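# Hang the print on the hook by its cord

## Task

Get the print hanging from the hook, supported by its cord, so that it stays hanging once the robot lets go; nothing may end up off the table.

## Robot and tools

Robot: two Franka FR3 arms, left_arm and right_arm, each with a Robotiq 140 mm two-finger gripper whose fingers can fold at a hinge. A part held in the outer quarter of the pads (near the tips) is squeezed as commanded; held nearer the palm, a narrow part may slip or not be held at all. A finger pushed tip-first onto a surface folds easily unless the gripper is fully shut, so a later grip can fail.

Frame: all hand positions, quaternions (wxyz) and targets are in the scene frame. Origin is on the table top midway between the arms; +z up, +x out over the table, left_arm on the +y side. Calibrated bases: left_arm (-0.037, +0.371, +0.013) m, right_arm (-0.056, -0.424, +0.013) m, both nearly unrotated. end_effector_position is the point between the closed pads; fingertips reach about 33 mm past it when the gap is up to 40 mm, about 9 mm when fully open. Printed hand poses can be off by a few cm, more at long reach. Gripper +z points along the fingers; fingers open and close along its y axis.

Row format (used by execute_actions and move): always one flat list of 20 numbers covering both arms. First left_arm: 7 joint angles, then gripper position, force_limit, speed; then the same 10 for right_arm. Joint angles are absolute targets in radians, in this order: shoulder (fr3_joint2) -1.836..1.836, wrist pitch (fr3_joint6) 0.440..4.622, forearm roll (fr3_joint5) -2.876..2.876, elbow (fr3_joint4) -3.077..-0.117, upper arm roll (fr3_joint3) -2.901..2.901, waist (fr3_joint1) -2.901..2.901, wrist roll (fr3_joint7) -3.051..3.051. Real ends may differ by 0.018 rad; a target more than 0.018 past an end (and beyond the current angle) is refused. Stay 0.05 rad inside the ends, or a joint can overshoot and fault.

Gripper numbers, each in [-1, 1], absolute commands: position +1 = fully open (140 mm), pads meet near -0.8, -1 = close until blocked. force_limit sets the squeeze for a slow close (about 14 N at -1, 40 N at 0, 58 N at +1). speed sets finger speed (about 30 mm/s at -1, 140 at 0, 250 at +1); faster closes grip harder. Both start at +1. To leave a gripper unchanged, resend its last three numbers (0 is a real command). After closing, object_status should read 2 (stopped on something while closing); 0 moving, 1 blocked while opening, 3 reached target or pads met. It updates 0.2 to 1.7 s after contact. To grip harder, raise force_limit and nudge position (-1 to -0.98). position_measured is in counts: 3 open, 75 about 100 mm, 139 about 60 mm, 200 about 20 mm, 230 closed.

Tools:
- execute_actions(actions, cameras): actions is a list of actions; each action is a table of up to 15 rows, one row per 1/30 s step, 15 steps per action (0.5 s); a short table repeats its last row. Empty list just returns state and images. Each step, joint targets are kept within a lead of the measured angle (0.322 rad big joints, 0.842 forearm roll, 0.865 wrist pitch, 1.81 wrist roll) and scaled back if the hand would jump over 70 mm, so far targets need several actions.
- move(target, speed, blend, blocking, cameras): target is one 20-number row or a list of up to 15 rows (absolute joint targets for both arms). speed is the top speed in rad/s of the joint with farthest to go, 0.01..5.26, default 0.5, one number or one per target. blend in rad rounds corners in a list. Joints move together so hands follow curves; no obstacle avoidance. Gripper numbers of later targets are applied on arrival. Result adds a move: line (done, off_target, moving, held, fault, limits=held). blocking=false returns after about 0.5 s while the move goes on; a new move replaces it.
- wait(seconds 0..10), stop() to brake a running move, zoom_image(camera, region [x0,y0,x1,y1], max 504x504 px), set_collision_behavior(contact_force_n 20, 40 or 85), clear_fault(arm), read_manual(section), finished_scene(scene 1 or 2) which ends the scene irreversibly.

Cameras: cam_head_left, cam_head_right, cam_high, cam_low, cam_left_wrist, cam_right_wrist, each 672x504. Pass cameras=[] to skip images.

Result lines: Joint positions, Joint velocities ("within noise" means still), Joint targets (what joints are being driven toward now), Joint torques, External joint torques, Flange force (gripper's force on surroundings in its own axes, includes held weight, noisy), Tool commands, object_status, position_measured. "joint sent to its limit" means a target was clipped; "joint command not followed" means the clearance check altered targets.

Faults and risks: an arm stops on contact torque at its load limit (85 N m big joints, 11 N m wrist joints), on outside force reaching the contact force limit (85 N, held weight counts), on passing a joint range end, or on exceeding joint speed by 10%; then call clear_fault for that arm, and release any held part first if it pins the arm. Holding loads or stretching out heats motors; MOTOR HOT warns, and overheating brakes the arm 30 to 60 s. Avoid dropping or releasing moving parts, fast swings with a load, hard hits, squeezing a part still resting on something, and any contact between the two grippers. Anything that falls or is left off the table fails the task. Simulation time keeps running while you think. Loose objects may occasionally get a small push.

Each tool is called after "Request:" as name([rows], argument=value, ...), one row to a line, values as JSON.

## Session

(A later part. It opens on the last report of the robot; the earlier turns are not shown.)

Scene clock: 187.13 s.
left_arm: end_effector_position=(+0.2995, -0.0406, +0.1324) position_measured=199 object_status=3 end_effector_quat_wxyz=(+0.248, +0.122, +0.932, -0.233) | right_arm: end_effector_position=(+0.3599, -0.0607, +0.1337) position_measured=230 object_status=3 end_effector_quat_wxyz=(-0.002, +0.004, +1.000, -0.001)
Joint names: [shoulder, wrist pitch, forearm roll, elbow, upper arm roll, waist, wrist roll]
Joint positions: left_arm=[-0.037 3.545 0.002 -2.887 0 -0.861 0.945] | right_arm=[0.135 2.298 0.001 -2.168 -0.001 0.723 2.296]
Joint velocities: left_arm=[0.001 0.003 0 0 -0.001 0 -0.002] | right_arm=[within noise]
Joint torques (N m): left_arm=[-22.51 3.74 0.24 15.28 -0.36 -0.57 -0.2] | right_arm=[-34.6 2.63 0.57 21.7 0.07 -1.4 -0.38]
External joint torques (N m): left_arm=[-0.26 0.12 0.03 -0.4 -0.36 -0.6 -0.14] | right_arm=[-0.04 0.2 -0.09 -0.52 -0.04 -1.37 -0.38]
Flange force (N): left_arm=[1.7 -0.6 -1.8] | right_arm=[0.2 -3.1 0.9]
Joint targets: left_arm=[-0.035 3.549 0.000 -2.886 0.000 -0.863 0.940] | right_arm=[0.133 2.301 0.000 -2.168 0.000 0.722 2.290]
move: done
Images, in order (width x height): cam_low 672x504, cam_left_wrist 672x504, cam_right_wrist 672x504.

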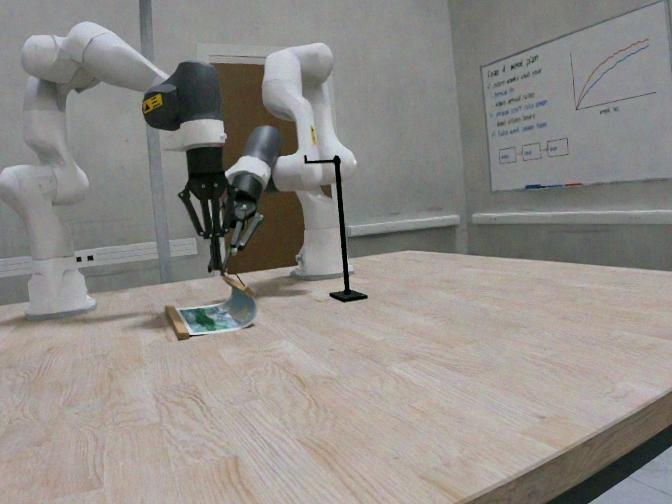

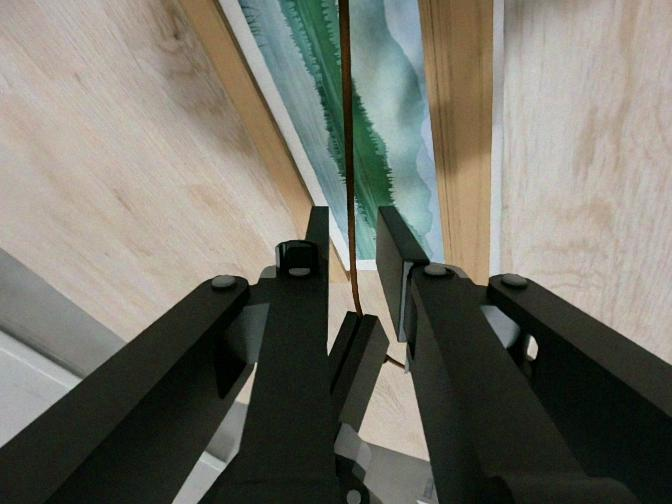

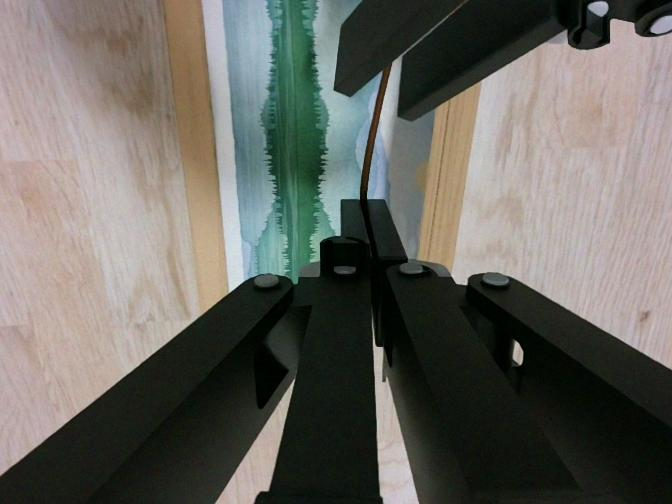

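Request:
move(target=[0.0643,3.6051,0,-2.8427,0,-0.867,0.94,-0.58,-1,0,0.1331,2.3013,0,-2.1682,0,0.722,2.29,-1,0.5,-1], speed=0.08, cameras=["cam_low","cam_left_wrist","cam_right_wrist"])

Request:
zoom_image(camera="cam_low", region=[180, 210, 280, 310])

Request:
zoom_image(camera="cam_left_wrist", region=[240, 120, 480, 360])

Request:
zoom_image(camera="cam_right_wrist", region=[260, 0, 500, 240])

Scene clock: 194.07 s.
left_arm: end_effector_position=(+0.3053, -0.0512, +0.1137) position_measured=202 object_status=3 end_effector_quat_wxyz=(+0.248, +0.124, +0.932, -0.234) | right_arm: end_effector_position=(+0.3599, -0.0607, +0.1337) position_measured=230 object_status=3 end_effector_quat_wxyz=(-0.002, +0.004, +1.000, -0.001)
Joint names: [shoulder, wrist pitch, forearm roll, elbow, upper arm roll, waist, wrist roll]
Joint positions: left_arm=[0.062 3.601 0.002 -2.844 0 -0.865 0.945] | right_arm=[0.135 2.298 0.001 -2.168 -0.001 0.723 2.296]
Joint velocities: left_arm=[-0.001 0.005 0 0 0 0.001 -0.001] | right_arm=[within noise]
Joint torques (N m): left_arm=[-24.91 3.76 0.19 14.05 -0.29 -0.55 -0.16] | right_arm=[-34.57 2.63 0.58 21.76 0.04 -1.42 -0.4]
External joint torques (N m): left_arm=[-0.39 0.16 0.01 -0.4 -0.34 -0.55 -0.11] | right_arm=[-0.05 0.21 -0.08 -0.42 -0.08 -1.41 -0.4]
Flange force (N): left_arm=[1.8 -0.9 -2.3] | right_arm=[-0.1 -3.0 0.8]
Joint targets: left_arm=[0.064 3.605 0.000 -2.843 0.000 -0.867 0.940] | right_arm=[0.133 2.301 0.000 -2.168 0.000 0.722 2.290]
move: done
Images, in order (width x height): cam_low 672x504, cam_left_wrist 672x504, cam_right_wrist 672x504.

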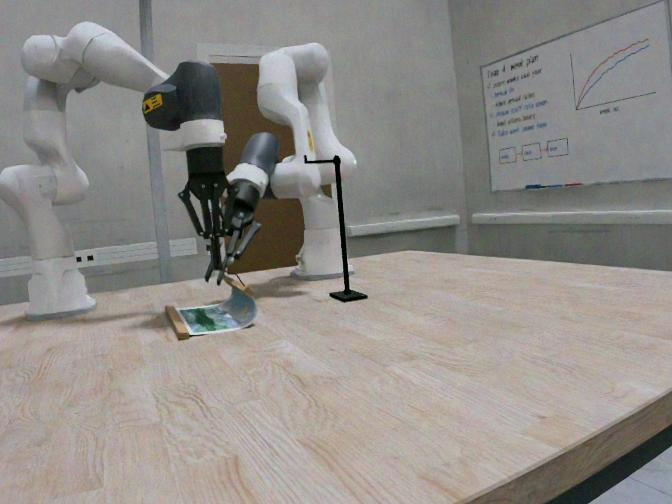

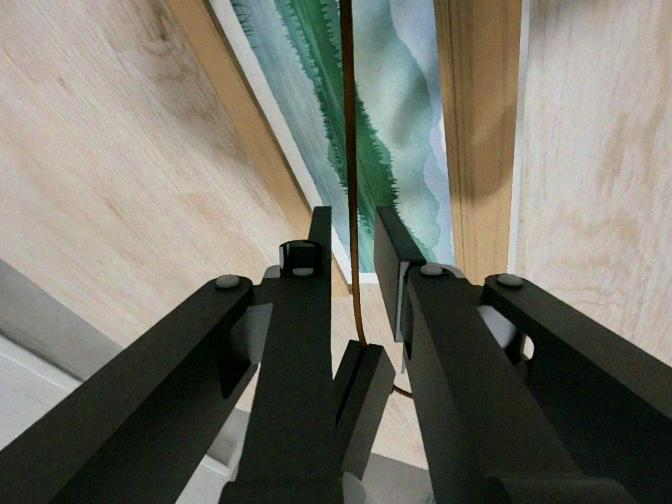

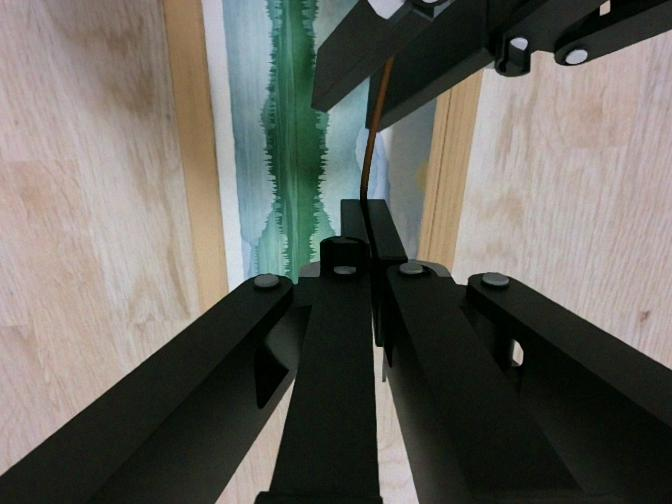

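Scaled by 5.040 from the camera's 672x504 image, which has a finer 960x720 frame.

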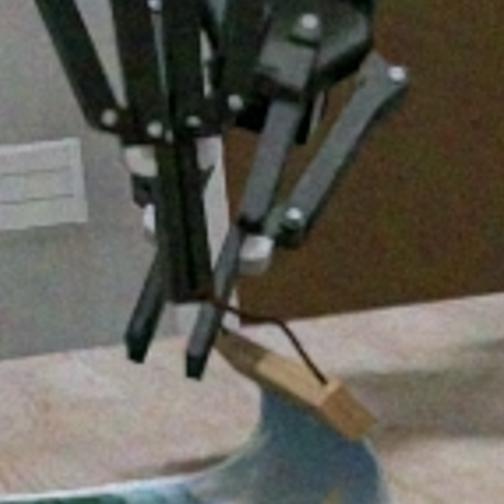

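Scaled by 2.100 from the camera's 672x504 image, which has a finer 960x720 frame.

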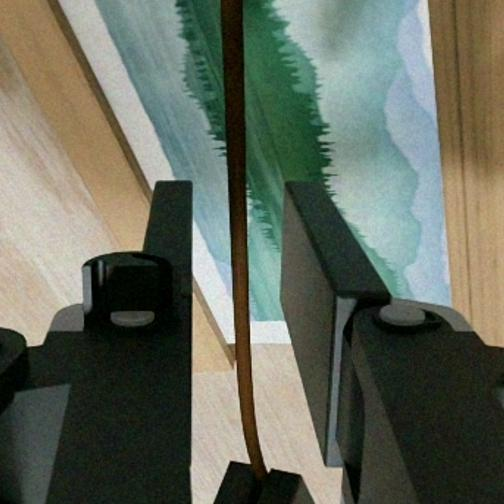

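Scaled by 2.100 from the camera's 672x504 image, which has a finer 960x720 frame.

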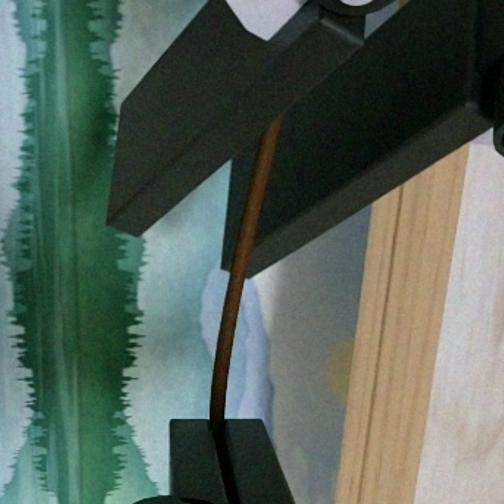

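Request:
move([
  [0.0514,3.598,0,-2.8484,0,-0.867,0.94,-0.58,-1,0,0.1331,2.3013,0,-2.1682,0,0.722,2.29,-1,0.5,-1],
  [0.0514,3.598,0,-2.8484,0,-0.867,0.94,-1,0,-1,0.1331,2.3013,0,-2.1682,0,0.722,2.29,-1,0.5,-1],
], speed=0.08, cameras=["cam_low","cam_left_wrist","cam_right_wrist"])

Request:
zoom_image(camera="cam_left_wrist", region=[240, 120, 480, 360])

Request:
zoom_image(camera="cam_right_wrist", region=[260, 0, 500, 240])

Scene clock: 201.73 s.
left_arm: end_effector_position=(+0.3054, -0.0514, +0.1176) position_measured=228 object_status=0 end_effector_quat_wxyz=(+0.250, +0.123, +0.931, -0.236) | right_arm: end_effector_position=(+0.3599, -0.0607, +0.1337) position_measured=230 object_status=3 end_effector_quat_wxyz=(-0.002, +0.004, +1.000, -0.001)
Joint names: [shoulder, wrist pitch, forearm roll, elbow, upper arm roll, waist, wrist roll]
Joint positions: left_arm=[0.053 3.602 0.002 -2.847 0 -0.865 0.945] | right_arm=[0.135 2.298 0.001 -2.168 -0.001 0.723 2.296]
Joint velocities: within noise
Joint torques (N m): left_arm=[-26.04 3.44 0.2 13.5 -0.28 -0.5 -0.17] | right_arm=[-34.5 2.61 0.53 21.83 -0.07 -1.38 -0.41]
External joint torques (N m): left_arm=[-1.72 -0.16 0.04 -1.09 -0.41 -0.59 -0.11] | right_arm=[0.05 0.2 -0.13 -0.36 -0.26 -1.44 -0.41]
Flange force (N): left_arm=[1.0 -1.6 -10.3] | right_arm=[-0.6 -2.8 0.9]
Joint targets: left_arm=[0.051 3.598 0.000 -2.848 0.000 -0.867 0.940] | right_arm=[0.133 2.301 0.000 -2.168 0.000 0.722 2.290]
move: done
Images, in order (width x height): cam_low 672x504, cam_left_wrist 672x504, cam_right_wrist 672x504.

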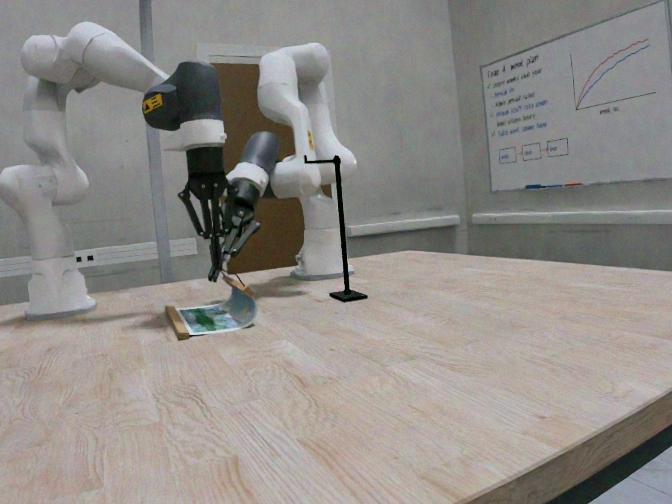

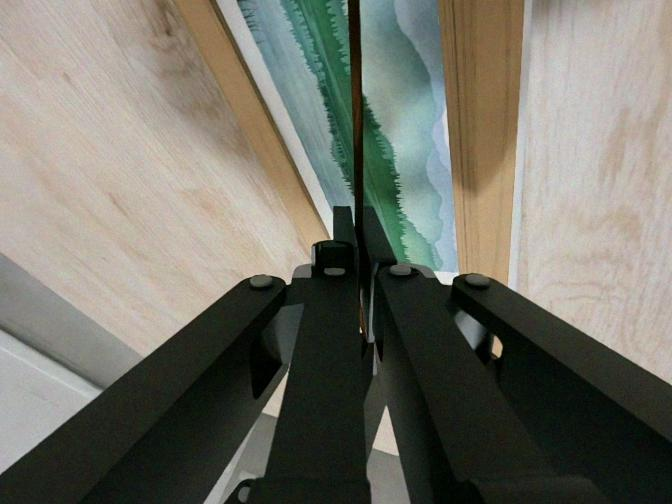

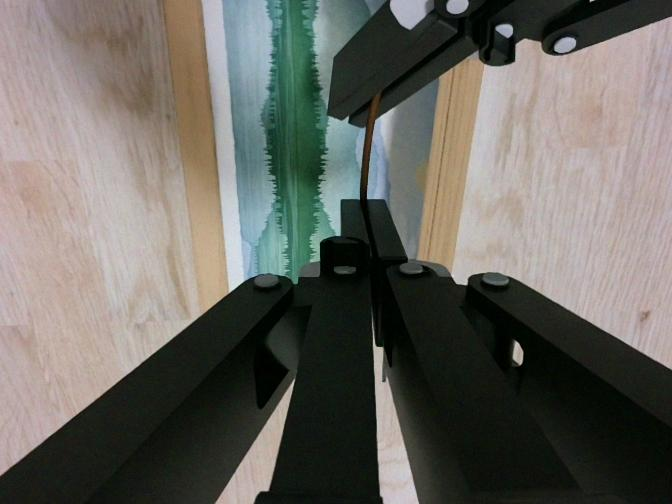

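Scaled by 2.100 from the camera's 672x504 image, which has a finer 960x720 frame.

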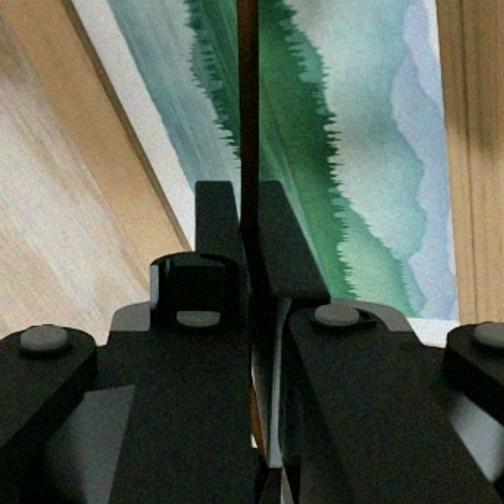

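Scaled by 2.100 from the camera's 672x504 image, which has a finer 960x720 frame.

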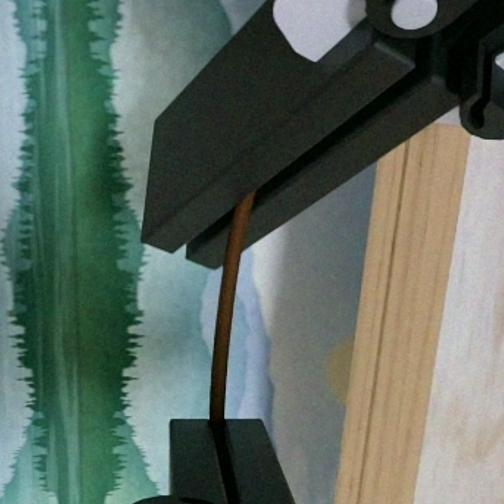

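Request:
move([
  [0.0514,3.598,0,-2.8484,0,-0.867,0.94,-1,0,-1,0.1331,2.3013,0,-2.1682,0,0.722,2.29,-0.5,-1,-1],
  [0.0514,3.598,0,-2.8484,0,-0.867,0.94,-1,0,-1,0.014,2.059,0,-2.045,0,0.722,2.29,-0.5,-1,-1],
  [0.0514,3.598,0,-2.8484,0,-0.867,0.94,-1,0,-1,0.014,2.059,0,-2.045,0,0.1,2.29,-0.5,-1,-1],
], speed=[0.2,0.25,0.5], cameras=["cam_low","cam_left_wrist","cam_high"])

Request:
zoom_image(camera="cam_low", region=[140, 180, 300, 340])

Request:
zoom_image(camera="cam_left_wrist", region=[240, 120, 480, 360])

Scene clock: 212.23 s.
left_arm: end_effector_position=(+0.3051, -0.0511, +0.1171) position_measured=228 object_status=2 end_effector_quat_wxyz=(+0.249, +0.123, +0.931, -0.236) | right_arm: end_effector_position=(+0.4953, -0.3722, +0.2345) position_measured=192 object_status=3 end_effector_quat_wxyz=(+0.001, +0.311, +0.950, +0.001)
Joint names: [shoulder, wrist pitch, forearm roll, elbow, upper arm roll, waist, wrist roll]
Joint positions: left_arm=[0.052 3.601 0.002 -2.848 0 -0.865 0.945] | right_arm=[0.014 2.062 0.001 -2.046 -0.002 0.1 2.296]
Joint velocities: within noise
Joint torques (N m): left_arm=[-25.93 3.59 0.21 13.76 -0.28 -0.54 -0.22] | right_arm=[-31.76 2.27 0.72 23.41 0.49 -0.91 -0.42]
External joint torques (N m): left_arm=[-1.6 -0.02 0.03 -0.86 -0.36 -0.57 -0.16] | right_arm=[0.55 -0.17 -0.06 -0.61 0.54 -0.84 -0.42]
Flange force (N): left_arm=[0.9 -1.3 -8.9] | right_arm=[-0.4 -1.1 1.0]
Joint targets: left_arm=[0.051 3.598 0.000 -2.848 0.000 -0.867 0.940] | right_arm=[0.014 2.059 0.000 -2.045 0.000 0.100 2.290]
move: done
Images, in order (width x height): cam_high 672x504, cam_low 672x504, cam_left_wrist 672x504.

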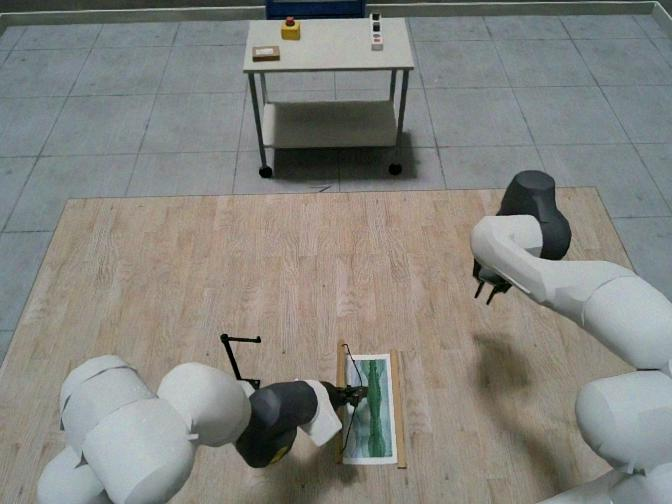

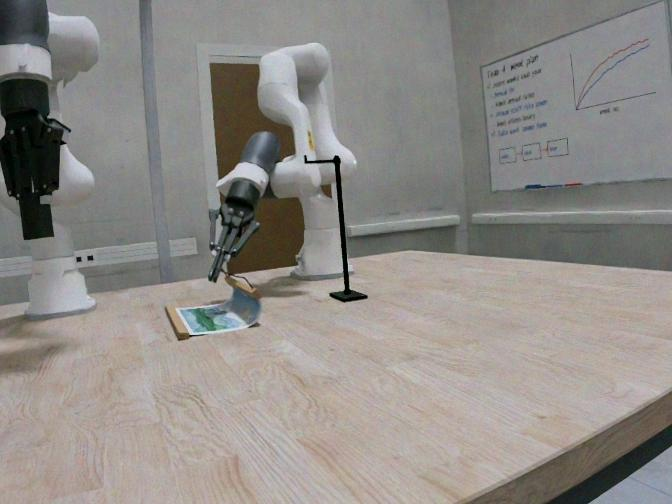

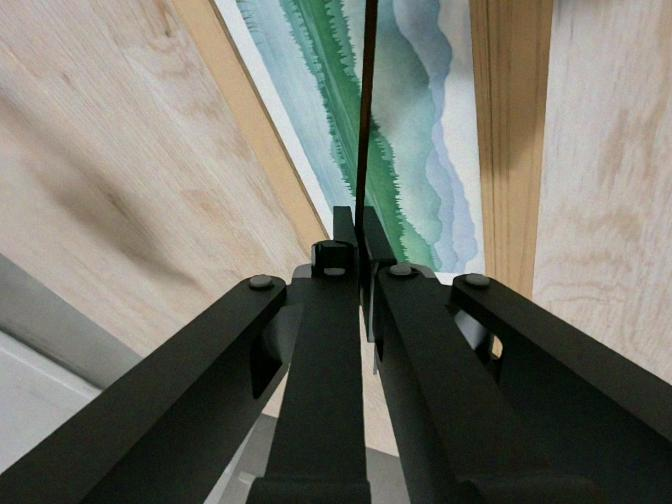

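Scaled by 3.150 from the camera's 672x504 image, which has a finer 960x720 frame.

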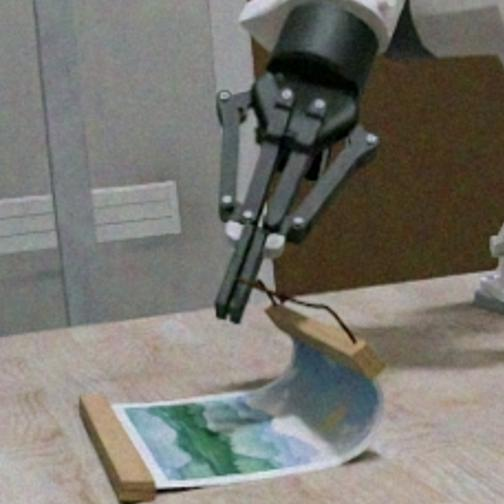

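Scaled by 2.100 from the camera's 672x504 image, which has a finer 960x720 frame.

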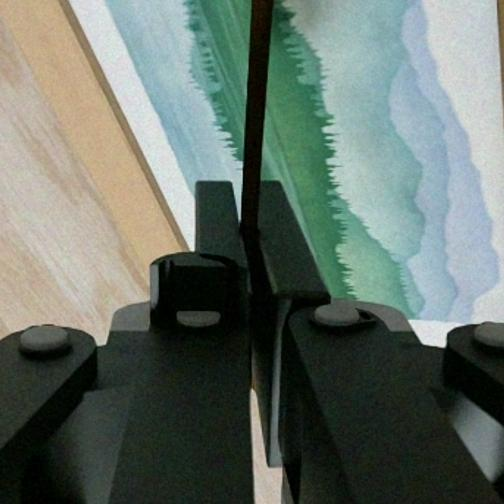

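Request:
move([
  [-0.2967,2.5336,0,-2.4803,0,-0.867,0.85,-1,0,-1,0.014,2.059,0,-2.045,0,0.1,2.29,-0.5,-1,-1],
  [-0.0249,1.6177,0,-1.6426,0,-0.867,0.684,-1,0,-1,0.014,2.059,0,-2.045,0,0.1,2.29,-0.5,-1,-1],
], speed=[0.2,0.15], blend=0.05, cameras=["cam_low","cam_left_wrist","cam_high"])

Request:
zoom_image(camera="cam_low", region=[140, 100, 360, 320])

Request:
zoom_image(camera="cam_left_wrist", region=[240, 120, 600, 480])

Scene clock: 231.37 s.
left_arm: end_effector_position=(+0.3170, -0.0644, +0.3691) position_measured=228 object_status=2 end_effector_quat_wxyz=(+0.028, +0.024, +0.999, -0.032) | right_arm: end_effector_position=(+0.4951, -0.3721, +0.2345) position_measured=192 object_status=3 end_effector_quat_wxyz=(+0.000, +0.311, +0.950, +0.001)
Joint names: [shoulder, wrist pitch, forearm roll, elbow, upper arm roll, waist, wrist roll]
Joint positions: left_arm=[-0.091 1.84 0.002 -1.845 0 -0.865 0.73] | right_arm=[0.014 2.062 0.001 -2.046 -0.002 0.1 2.296]
Joint velocities: left_arm=[0 -0.004 -0.001 0.002 0.001 0.001 -0.004] | right_arm=[within noise]
Joint torques (N m): left_arm=[-31.6 2.72 0.74 25.54 -0.42 -0.5 -0.08] | right_arm=[-31.69 2.35 0.71 23.38 0.36 -0.89 -0.42]
External joint torques (N m): left_arm=[-1.79 -0.01 -0.01 0.44 -0.37 -0.52 -0.07] | right_arm=[0.6 -0.08 -0.07 -0.64 0.32 -0.92 -0.42]
Flange force (N): left_arm=[3.3 2.3 -1.4] | right_arm=[-0.5 -1.3 1.3]
Joint targets: left_arm=[-0.090 1.837 0.000 -1.843 0.000 -0.867 0.724] | right_arm=[0.014 2.059 0.000 -2.045 0.000 0.100 2.290]
move: off_target (left_arm; path cut at 10 s); path passed 1 of 2 targets; left_arm: the wrist pitch is farthest, 0.223 rad from its target
Images, in order (width x height): cam_high 672x504, cam_low 672x504, cam_left_wrist 672x504.

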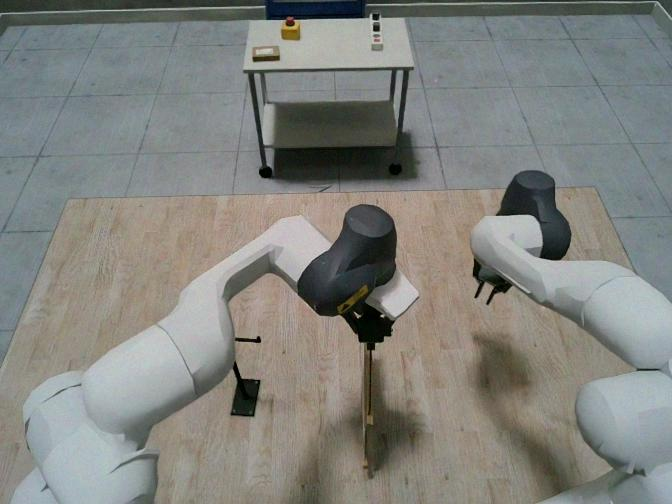

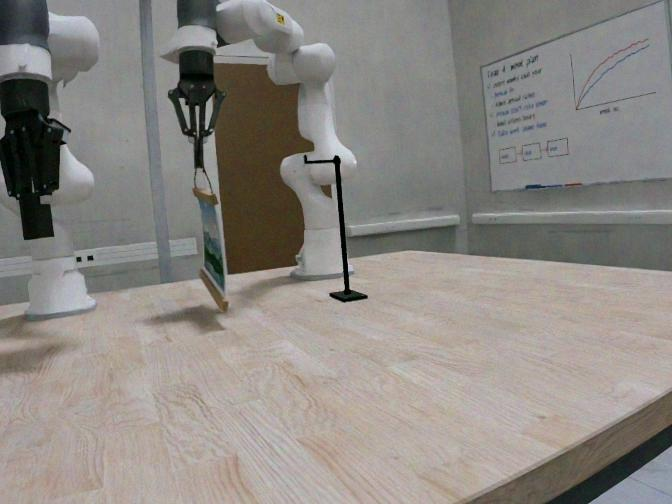

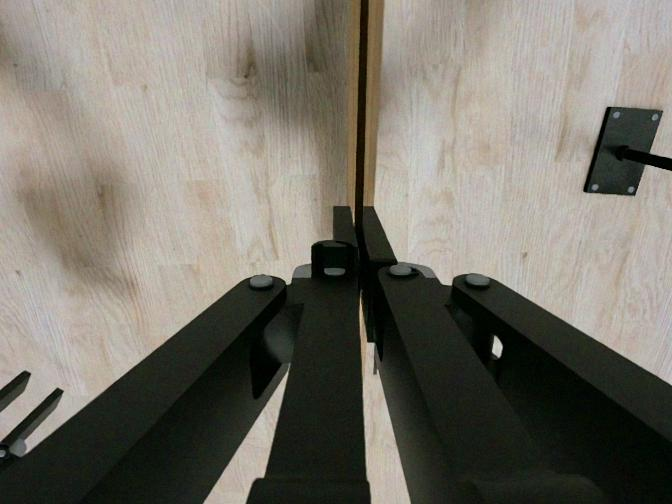

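Scaled by 2.291 from the camera's 672x504 image, which has a finer 960x720 frame.

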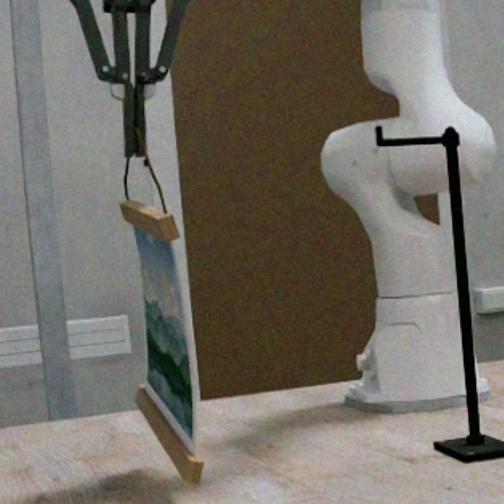

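Scaled by 1.400 from the camera's 672x504 image, which has a finer 960x720 frame.

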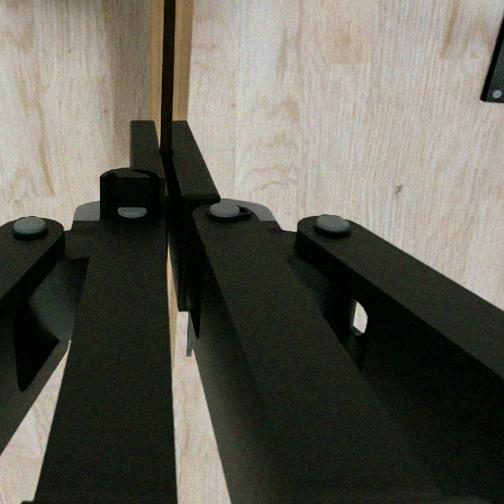

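Request:
move([
  [-0.0249,1.6177,0,-1.6426,0,-0.867,0.684,-1,0,-1,0.014,2.059,0,-2.045,0,0.1,2.29,-0.5,-1,-1],
  [-0.3257,1.6376,0,-1.9633,0,-0.564,1.072,-1,0,-1,0.014,2.059,0,-2.045,0,0.1,2.29,-0.5,-1,-1],
], speed=[0.15,0.12], blend=0.03, cameras=["cam_low","cam_left_wrist"])

Request:
zoom_image(camera="cam_low", region=[180, 100, 400, 320])

Request:
zoom_image(camera="cam_left_wrist", region=[300, 100, 600, 400])

Scene clock: 243.90 s.
left_arm: end_effector_position=(+0.3394, +0.1202, +0.4084) position_measured=228 object_status=2 end_effector_quat_wxyz=(-0.002, +0.041, +0.999, +0.002) | right_arm: end_effector_position=(+0.4951, -0.3721, +0.2345) position_measured=192 object_status=3 end_effector_quat_wxyz=(+0.000, +0.311, +0.950, +0.001)
Joint names: [shoulder, wrist pitch, forearm roll, elbow, upper arm roll, waist, wrist roll]
Joint positions: left_arm=[-0.323 1.633 0.002 -1.963 0 -0.566 1.065] | right_arm=[0.014 2.062 0.001 -2.046 -0.002 0.1 2.296]
Joint velocities: left_arm=[0 -0.001 -0.001 0 0.001 0 0.006] | right_arm=[within noise]
Joint torques (N m): left_arm=[-23.61 2.68 0.78 23.99 -0.71 0.36 0.33] | right_arm=[-31.79 2.38 0.73 23.42 0.38 -0.93 -0.38]
External joint torques (N m): left_arm=[-2.64 0.19 0 -0.59 -0.31 0.46 0.33] | right_arm=[0.55 -0.07 -0.05 -0.65 0.3 -0.99 -0.38]
Flange force (N): left_arm=[8.2 5.2 3.5] | right_arm=[-0.4 -1.4 1.3]
Joint targets: left_arm=[-0.326 1.638 0.000 -1.963 0.000 -0.564 1.072] | right_arm=[0.014 2.059 0.000 -2.045 0.000 0.100 2.290]
move: done
Images, in order (width x height): cam_low 672x504, cam_left_wrist 672x504.

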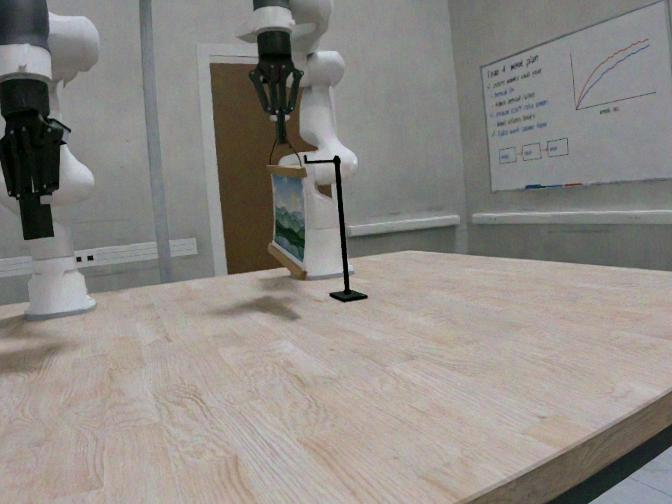

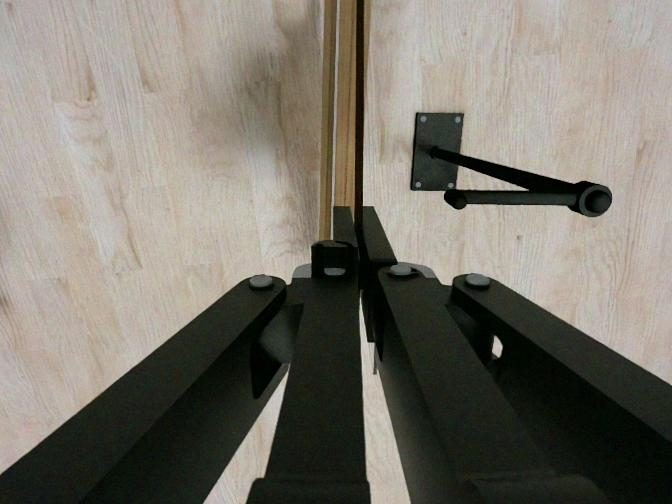

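Scaled by 2.291 from the camera's 672x504 image, which has a finer 960x720 frame.

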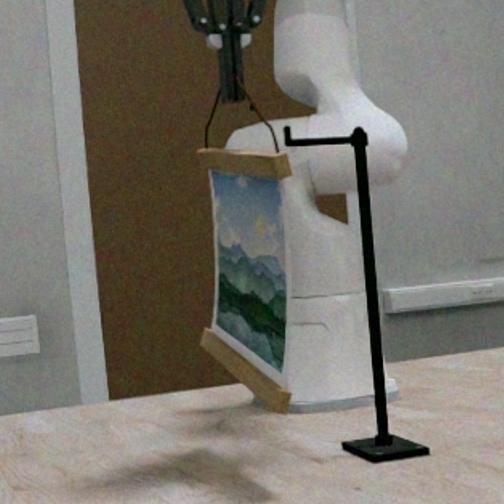

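Scaled by 1.680 from the camera's 672x504 image, which has a finer 960x720 frame.

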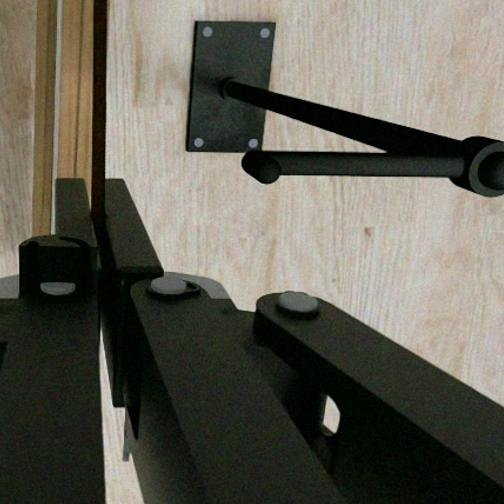

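Request:
move(target=[-0.4581,1.6224,0,-2.0805,0,-0.363,1.236,-1,0,-1,0.014,2.059,0,-2.045,0,0.1,2.29,-0.5,-1,-1], speed=0.06, cameras=["cam_low","cam_left_wrist"])

Request:
zoom_image(camera="cam_low", region=[250, 90, 390, 230])

Request:
zoom_image(camera="cam_left_wrist", region=[230, 80, 530, 380])

Scene clock: 255.27 s.
left_arm: end_effector_position=(+0.3426, +0.2145, +0.4075) position_measured=228 object_status=2 end_effector_quat_wxyz=(-0.001, +0.023, +1.000, +0.000) | right_arm: end_effector_position=(+0.4951, -0.3720, +0.2345) position_measured=192 object_status=3 end_effector_quat_wxyz=(+0.000, +0.311, +0.950, +0.001)
Joint names: [shoulder, wrist pitch, forearm roll, elbow, upper arm roll, waist, wrist roll]
Joint positions: left_arm=[-0.454 1.626 -0.001 -2.082 -0.001 -0.366 1.229] | right_arm=[0.014 2.062 0.001 -2.046 -0.002 0.1 2.296]
Joint velocities: left_arm=[0.001 -0.001 0.001 -0.001 -0.001 -0.001 0.008] | right_arm=[within noise]
Joint torques (N m): left_arm=[-20.12 2.28 1.32 24.92 -0.22 1.46 0.4] | right_arm=[-31.76 2.39 0.72 23.31 0.4 -0.93 -0.44]
External joint torques (N m): left_arm=[-3.93 -0.19 0.52 0.49 0.12 1.42 0.4] | right_arm=[0.58 -0.04 -0.06 -0.71 0.47 -0.85 -0.44]
Flange force (N): left_arm=[9.4 5.6 -0.1] | right_arm=[-0.1 -1.4 1.5]
Joint targets: left_arm=[-0.458 1.622 0.000 -2.080 0.000 -0.363 1.236] | right_arm=[0.014 2.059 0.000 -2.045 0.000 0.100 2.290]
move: done
Images, in order (width x height): cam_low 672x504, cam_left_wrist 672x504.

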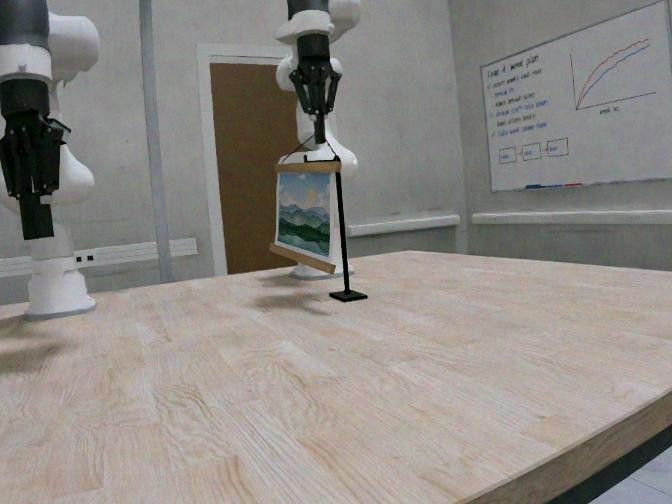

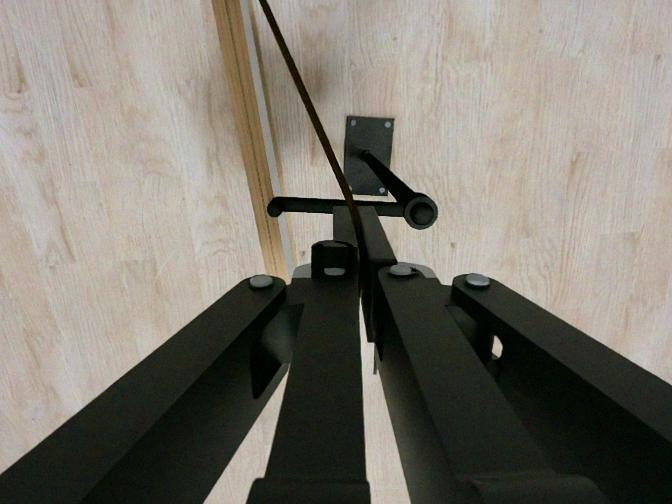

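Scaled by 3.600 from the camera's 672x504 image, which has a finer 960x720 frame.

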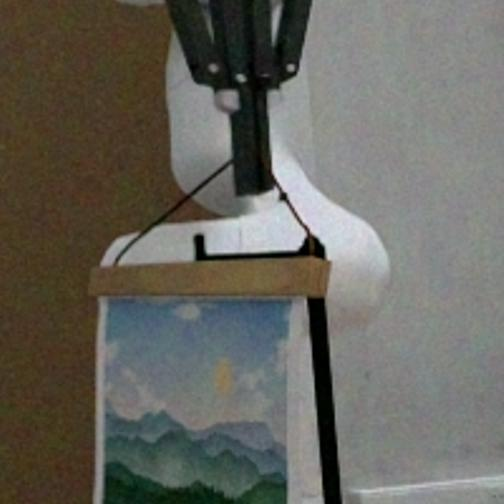

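Scaled by 1.680 from the camera's 672x504 image, which has a finer 960x720 frame.

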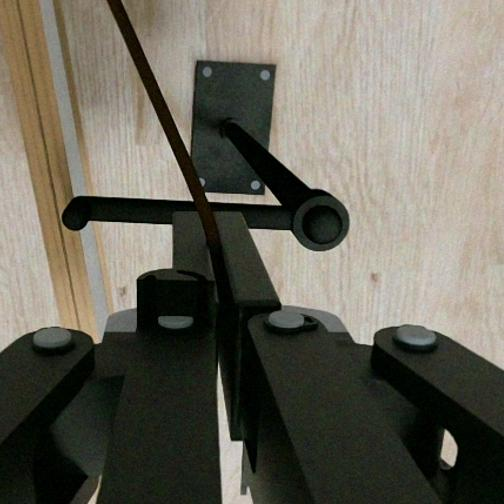

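Request:
move([
  [-0.3257,1.6376,0,-1.9633,0,-0.564,1.05,-1,0,-1,0.014,2.059,0,-2.045,0,0.1,2.29,-0.5,-1,-1],
  [-0.3356,1.6831,0,-2.0187,0,-0.553,1.046,-1,0,-1,0.014,2.059,0,-2.045,0,0.1,2.29,-0.5,-1,-1],
], speed=[0.08,0.05], cameras=["cam_low","cam_left_wrist"])

Request:
zoom_image(camera="cam_low", region=[230, 100, 370, 240])

Scene clock: 270.13 s.
left_arm: end_effector_position=(+0.3404, +0.1242, +0.3904) position_measured=228 object_status=2 end_effector_quat_wxyz=(-0.003, +0.029, +1.000, +0.002) | right_arm: end_effector_position=(+0.4950, -0.3720, +0.2345) position_measured=192 object_status=3 end_effector_quat_wxyz=(+0.000, +0.311, +0.950, +0.001)
Joint names: [shoulder, wrist pitch, forearm roll, elbow, upper arm roll, waist, wrist roll]
Joint positions: left_arm=[-0.333 1.678 -0.001 -2.019 -0.001 -0.555 1.052] | right_arm=[0.014 2.062 0.001 -2.046 -0.002 0.1 2.296]
Joint velocities: left_arm=[0 0.004 0 -0.001 0 0.001 0] | right_arm=[within noise]
Joint torques (N m): left_arm=[-23.47 2.75 0.77 24.17 -0.53 0.32 -0.13] | right_arm=[-31.74 2.4 0.71 23.41 0.37 -0.92 -0.37]
External joint torques (N m): left_arm=[-2.8 0.27 0 -0.5 -0.22 0.34 -0.14] | right_arm=[0.47 -0.03 -0.08 -0.57 0.4 -0.88 -0.37]
Flange force (N): left_arm=[8.7 4.7 3.0] | right_arm=[-0.3 -1.3 1.2]
Joint targets: left_arm=[-0.336 1.683 0.000 -2.019 0.000 -0.553 1.046] | right_arm=[0.014 2.059 0.000 -2.045 0.000 0.100 2.290]
move: done
Images, in order (width x height): cam_low 672x504, cam_left_wrist 672x504.

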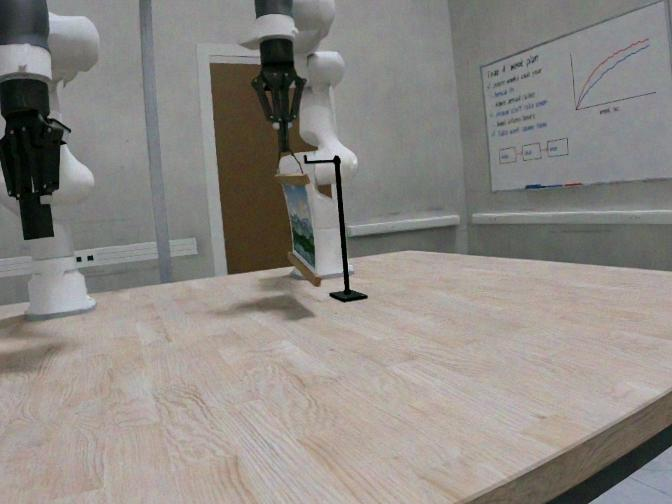

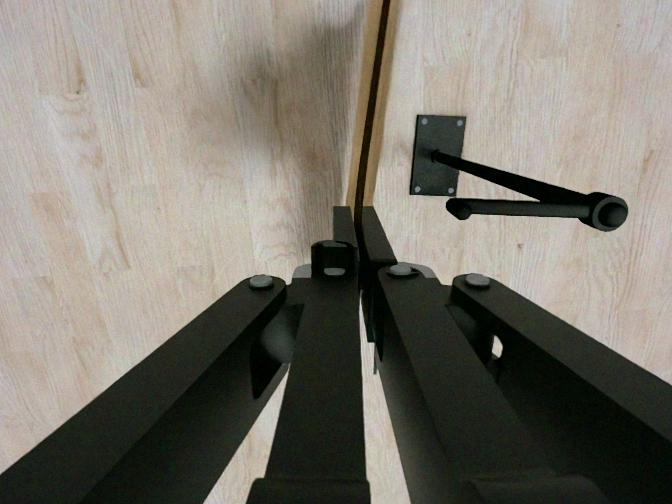

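Scaled by 3.600 from the camera's 672x504 image, which has a finer 960x720 frame.

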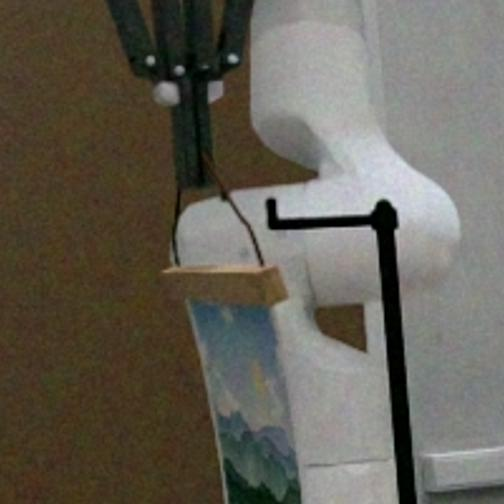

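Request:
move(target=[-0.4657,1.6675,0,-2.1332,0,-0.363,1.236,-1,0,-1,0.014,2.059,0,-2.045,0,0.1,2.29,-0.5,-1,-1], speed=0.04, cameras=["cam_low","cam_left_wrist"])

Request:
zoom_image(camera="cam_low", region=[250, 90, 390, 230])

Request:
zoom_image(camera="cam_left_wrist", region=[230, 80, 530, 380])

Scene clock: 282.37 s.
left_arm: end_effector_position=(+0.3430, +0.2152, +0.3911) position_measured=228 object_status=2 end_effector_quat_wxyz=(+0.000, +0.023, +1.000, +0.000) | right_arm: end_effector_position=(+0.4950, -0.3720, +0.2345) position_measured=192 object_status=3 end_effector_quat_wxyz=(+0.000, +0.311, +0.950, +0.001)
Joint names: [shoulder, wrist pitch, forearm roll, elbow, upper arm roll, waist, wrist roll]
Joint positions: left_arm=[-0.463 1.67 -0.001 -2.133 0 -0.365 1.229] | right_arm=[0.014 2.062 0.001 -2.046 -0.002 0.1 2.296]
Joint velocities: left_arm=[-0.001 -0.001 0.001 0 0.001 0.001 0.007] | right_arm=[within noise]
Joint torques (N m): left_arm=[-18.64 2.37 0.81 24.04 -0.68 0.39 0.37] | right_arm=[-31.8 2.41 0.71 23.43 0.35 -0.89 -0.43]
External joint torques (N m): left_arm=[-2.5 -0.13 0.02 -0.65 -0.24 0.41 0.37] | right_arm=[0.75 -0.05 -0.08 -0.74 0.29 -0.94 -0.43]
Flange force (N): left_arm=[8.6 3.7 2.4] | right_arm=[-0.6 -1.3 1.7]
Joint targets: left_arm=[-0.466 1.667 0.000 -2.133 0.000 -0.363 1.236] | right_arm=[0.014 2.059 0.000 -2.045 0.000 0.100 2.290]
move: done
Images, in order (width x height): cam_low 672x504, cam_left_wrist 672x504.

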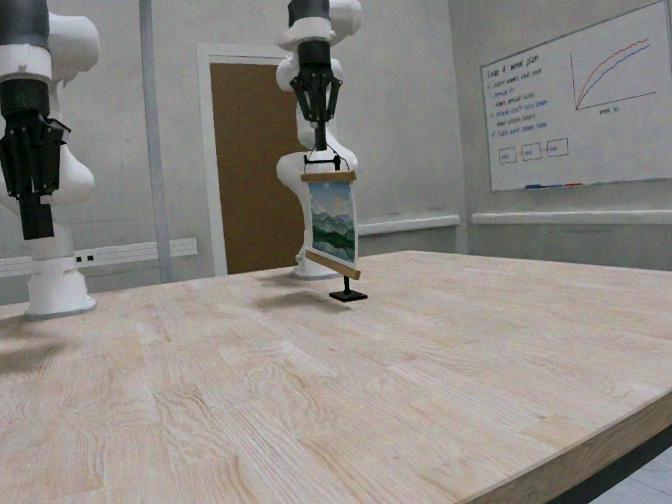

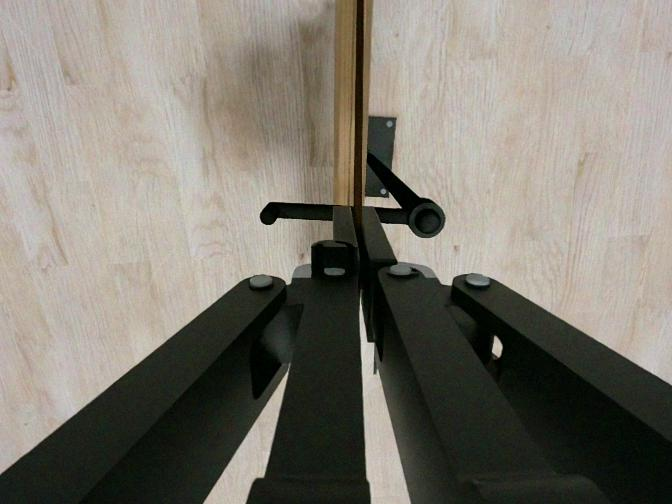

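Scaled by 3.600 from the camera's 672x504 image, which has a finer 960x720 frame.

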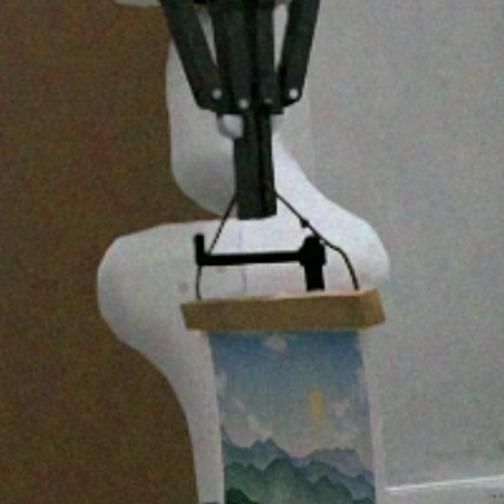

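Scaled by 1.680 from the camera's 672x504 image, which has a finer 960x720 frame.

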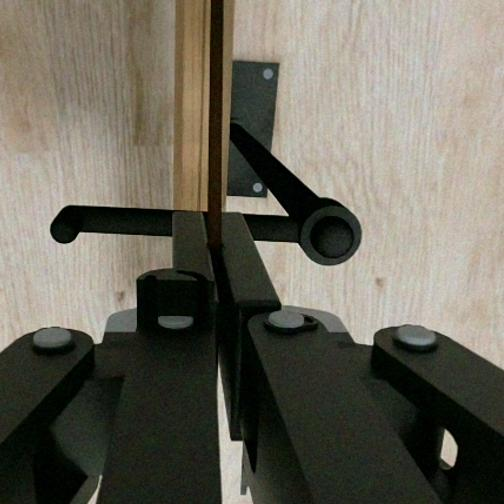

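Request:
move([
  [-0.4714,1.7174,0,-2.1888,0,-0.363,1.236,-1,0,-1,0.014,2.059,0,-2.045,0,0.1,2.29,-0.5,-1,-1],
], speed=0.03, cameras=["cam_low","cam_left_wrist"])

Request:
zoom_image(camera="cam_low", region=[250, 110, 390, 310])

Scene clock: 287.83 s.
left_arm: end_effector_position=(+0.3406, +0.2162, +0.3706) position_measured=228 object_status=2 end_effector_quat_wxyz=(-0.004, +0.024, +1.000, +0.001) | right_arm: end_effector_position=(+0.4950, -0.3720, +0.2345) position_measured=192 object_status=3 end_effector_quat_wxyz=(+0.000, +0.311, +0.950, +0.001)
Joint names: [shoulder, wrist pitch, forearm roll, elbow, upper arm roll, waist, wrist roll]
Joint positions: left_arm=[-0.469 1.712 -0.001 -2.189 0 -0.365 1.231] | right_arm=[0.014 2.062 0.001 -2.046 -0.002 0.1 2.296]
Joint velocities: left_arm=[0 0.004 0.001 0 -0.001 0 0] | right_arm=[within noise]
Joint torques (N m): left_arm=[-18.85 2.66 0.81 24.25 -0.68 0.29 0.31] | right_arm=[-31.79 2.39 0.73 23.45 0.33 -0.83 -0.31]
External joint torques (N m): left_arm=[-2.96 0.22 0.02 -0.38 -0.36 0.22 0.3] | right_arm=[0.44 -0.04 -0.05 -0.55 0.38 -0.77 -0.31]
Flange force (N): left_arm=[9.3 3.5 2.2] | right_arm=[-0.1 -1.1 1.2]
Joint targets: left_arm=[-0.471 1.717 0.000 -2.189 0.000 -0.363 1.236] | right_arm=[0.014 2.059 0.000 -2.045 0.000 0.100 2.290]
move: done
Images, in order (width x height): cam_low 672x504, cam_left_wrist 672x504.

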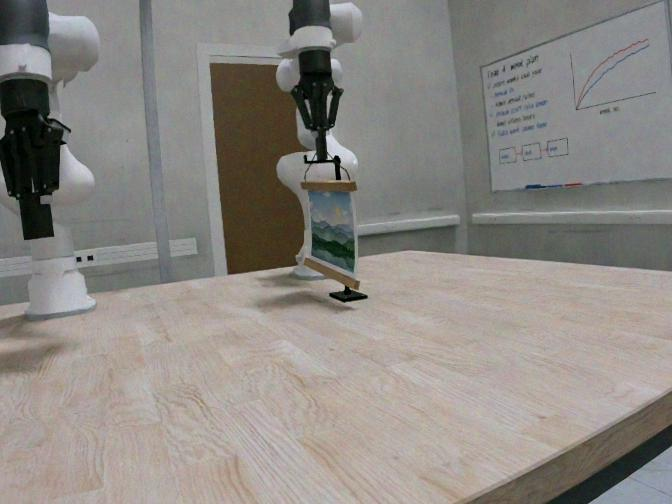

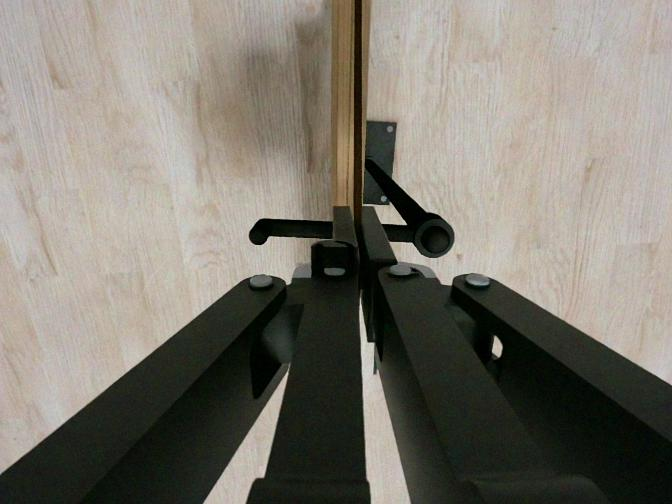

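Scaled by 2.520 from the camera's 672x504 image, which has a finer 960x720 frame.

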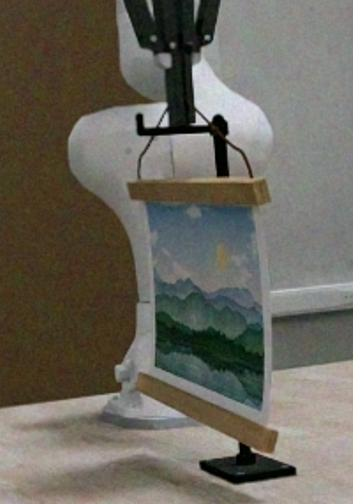

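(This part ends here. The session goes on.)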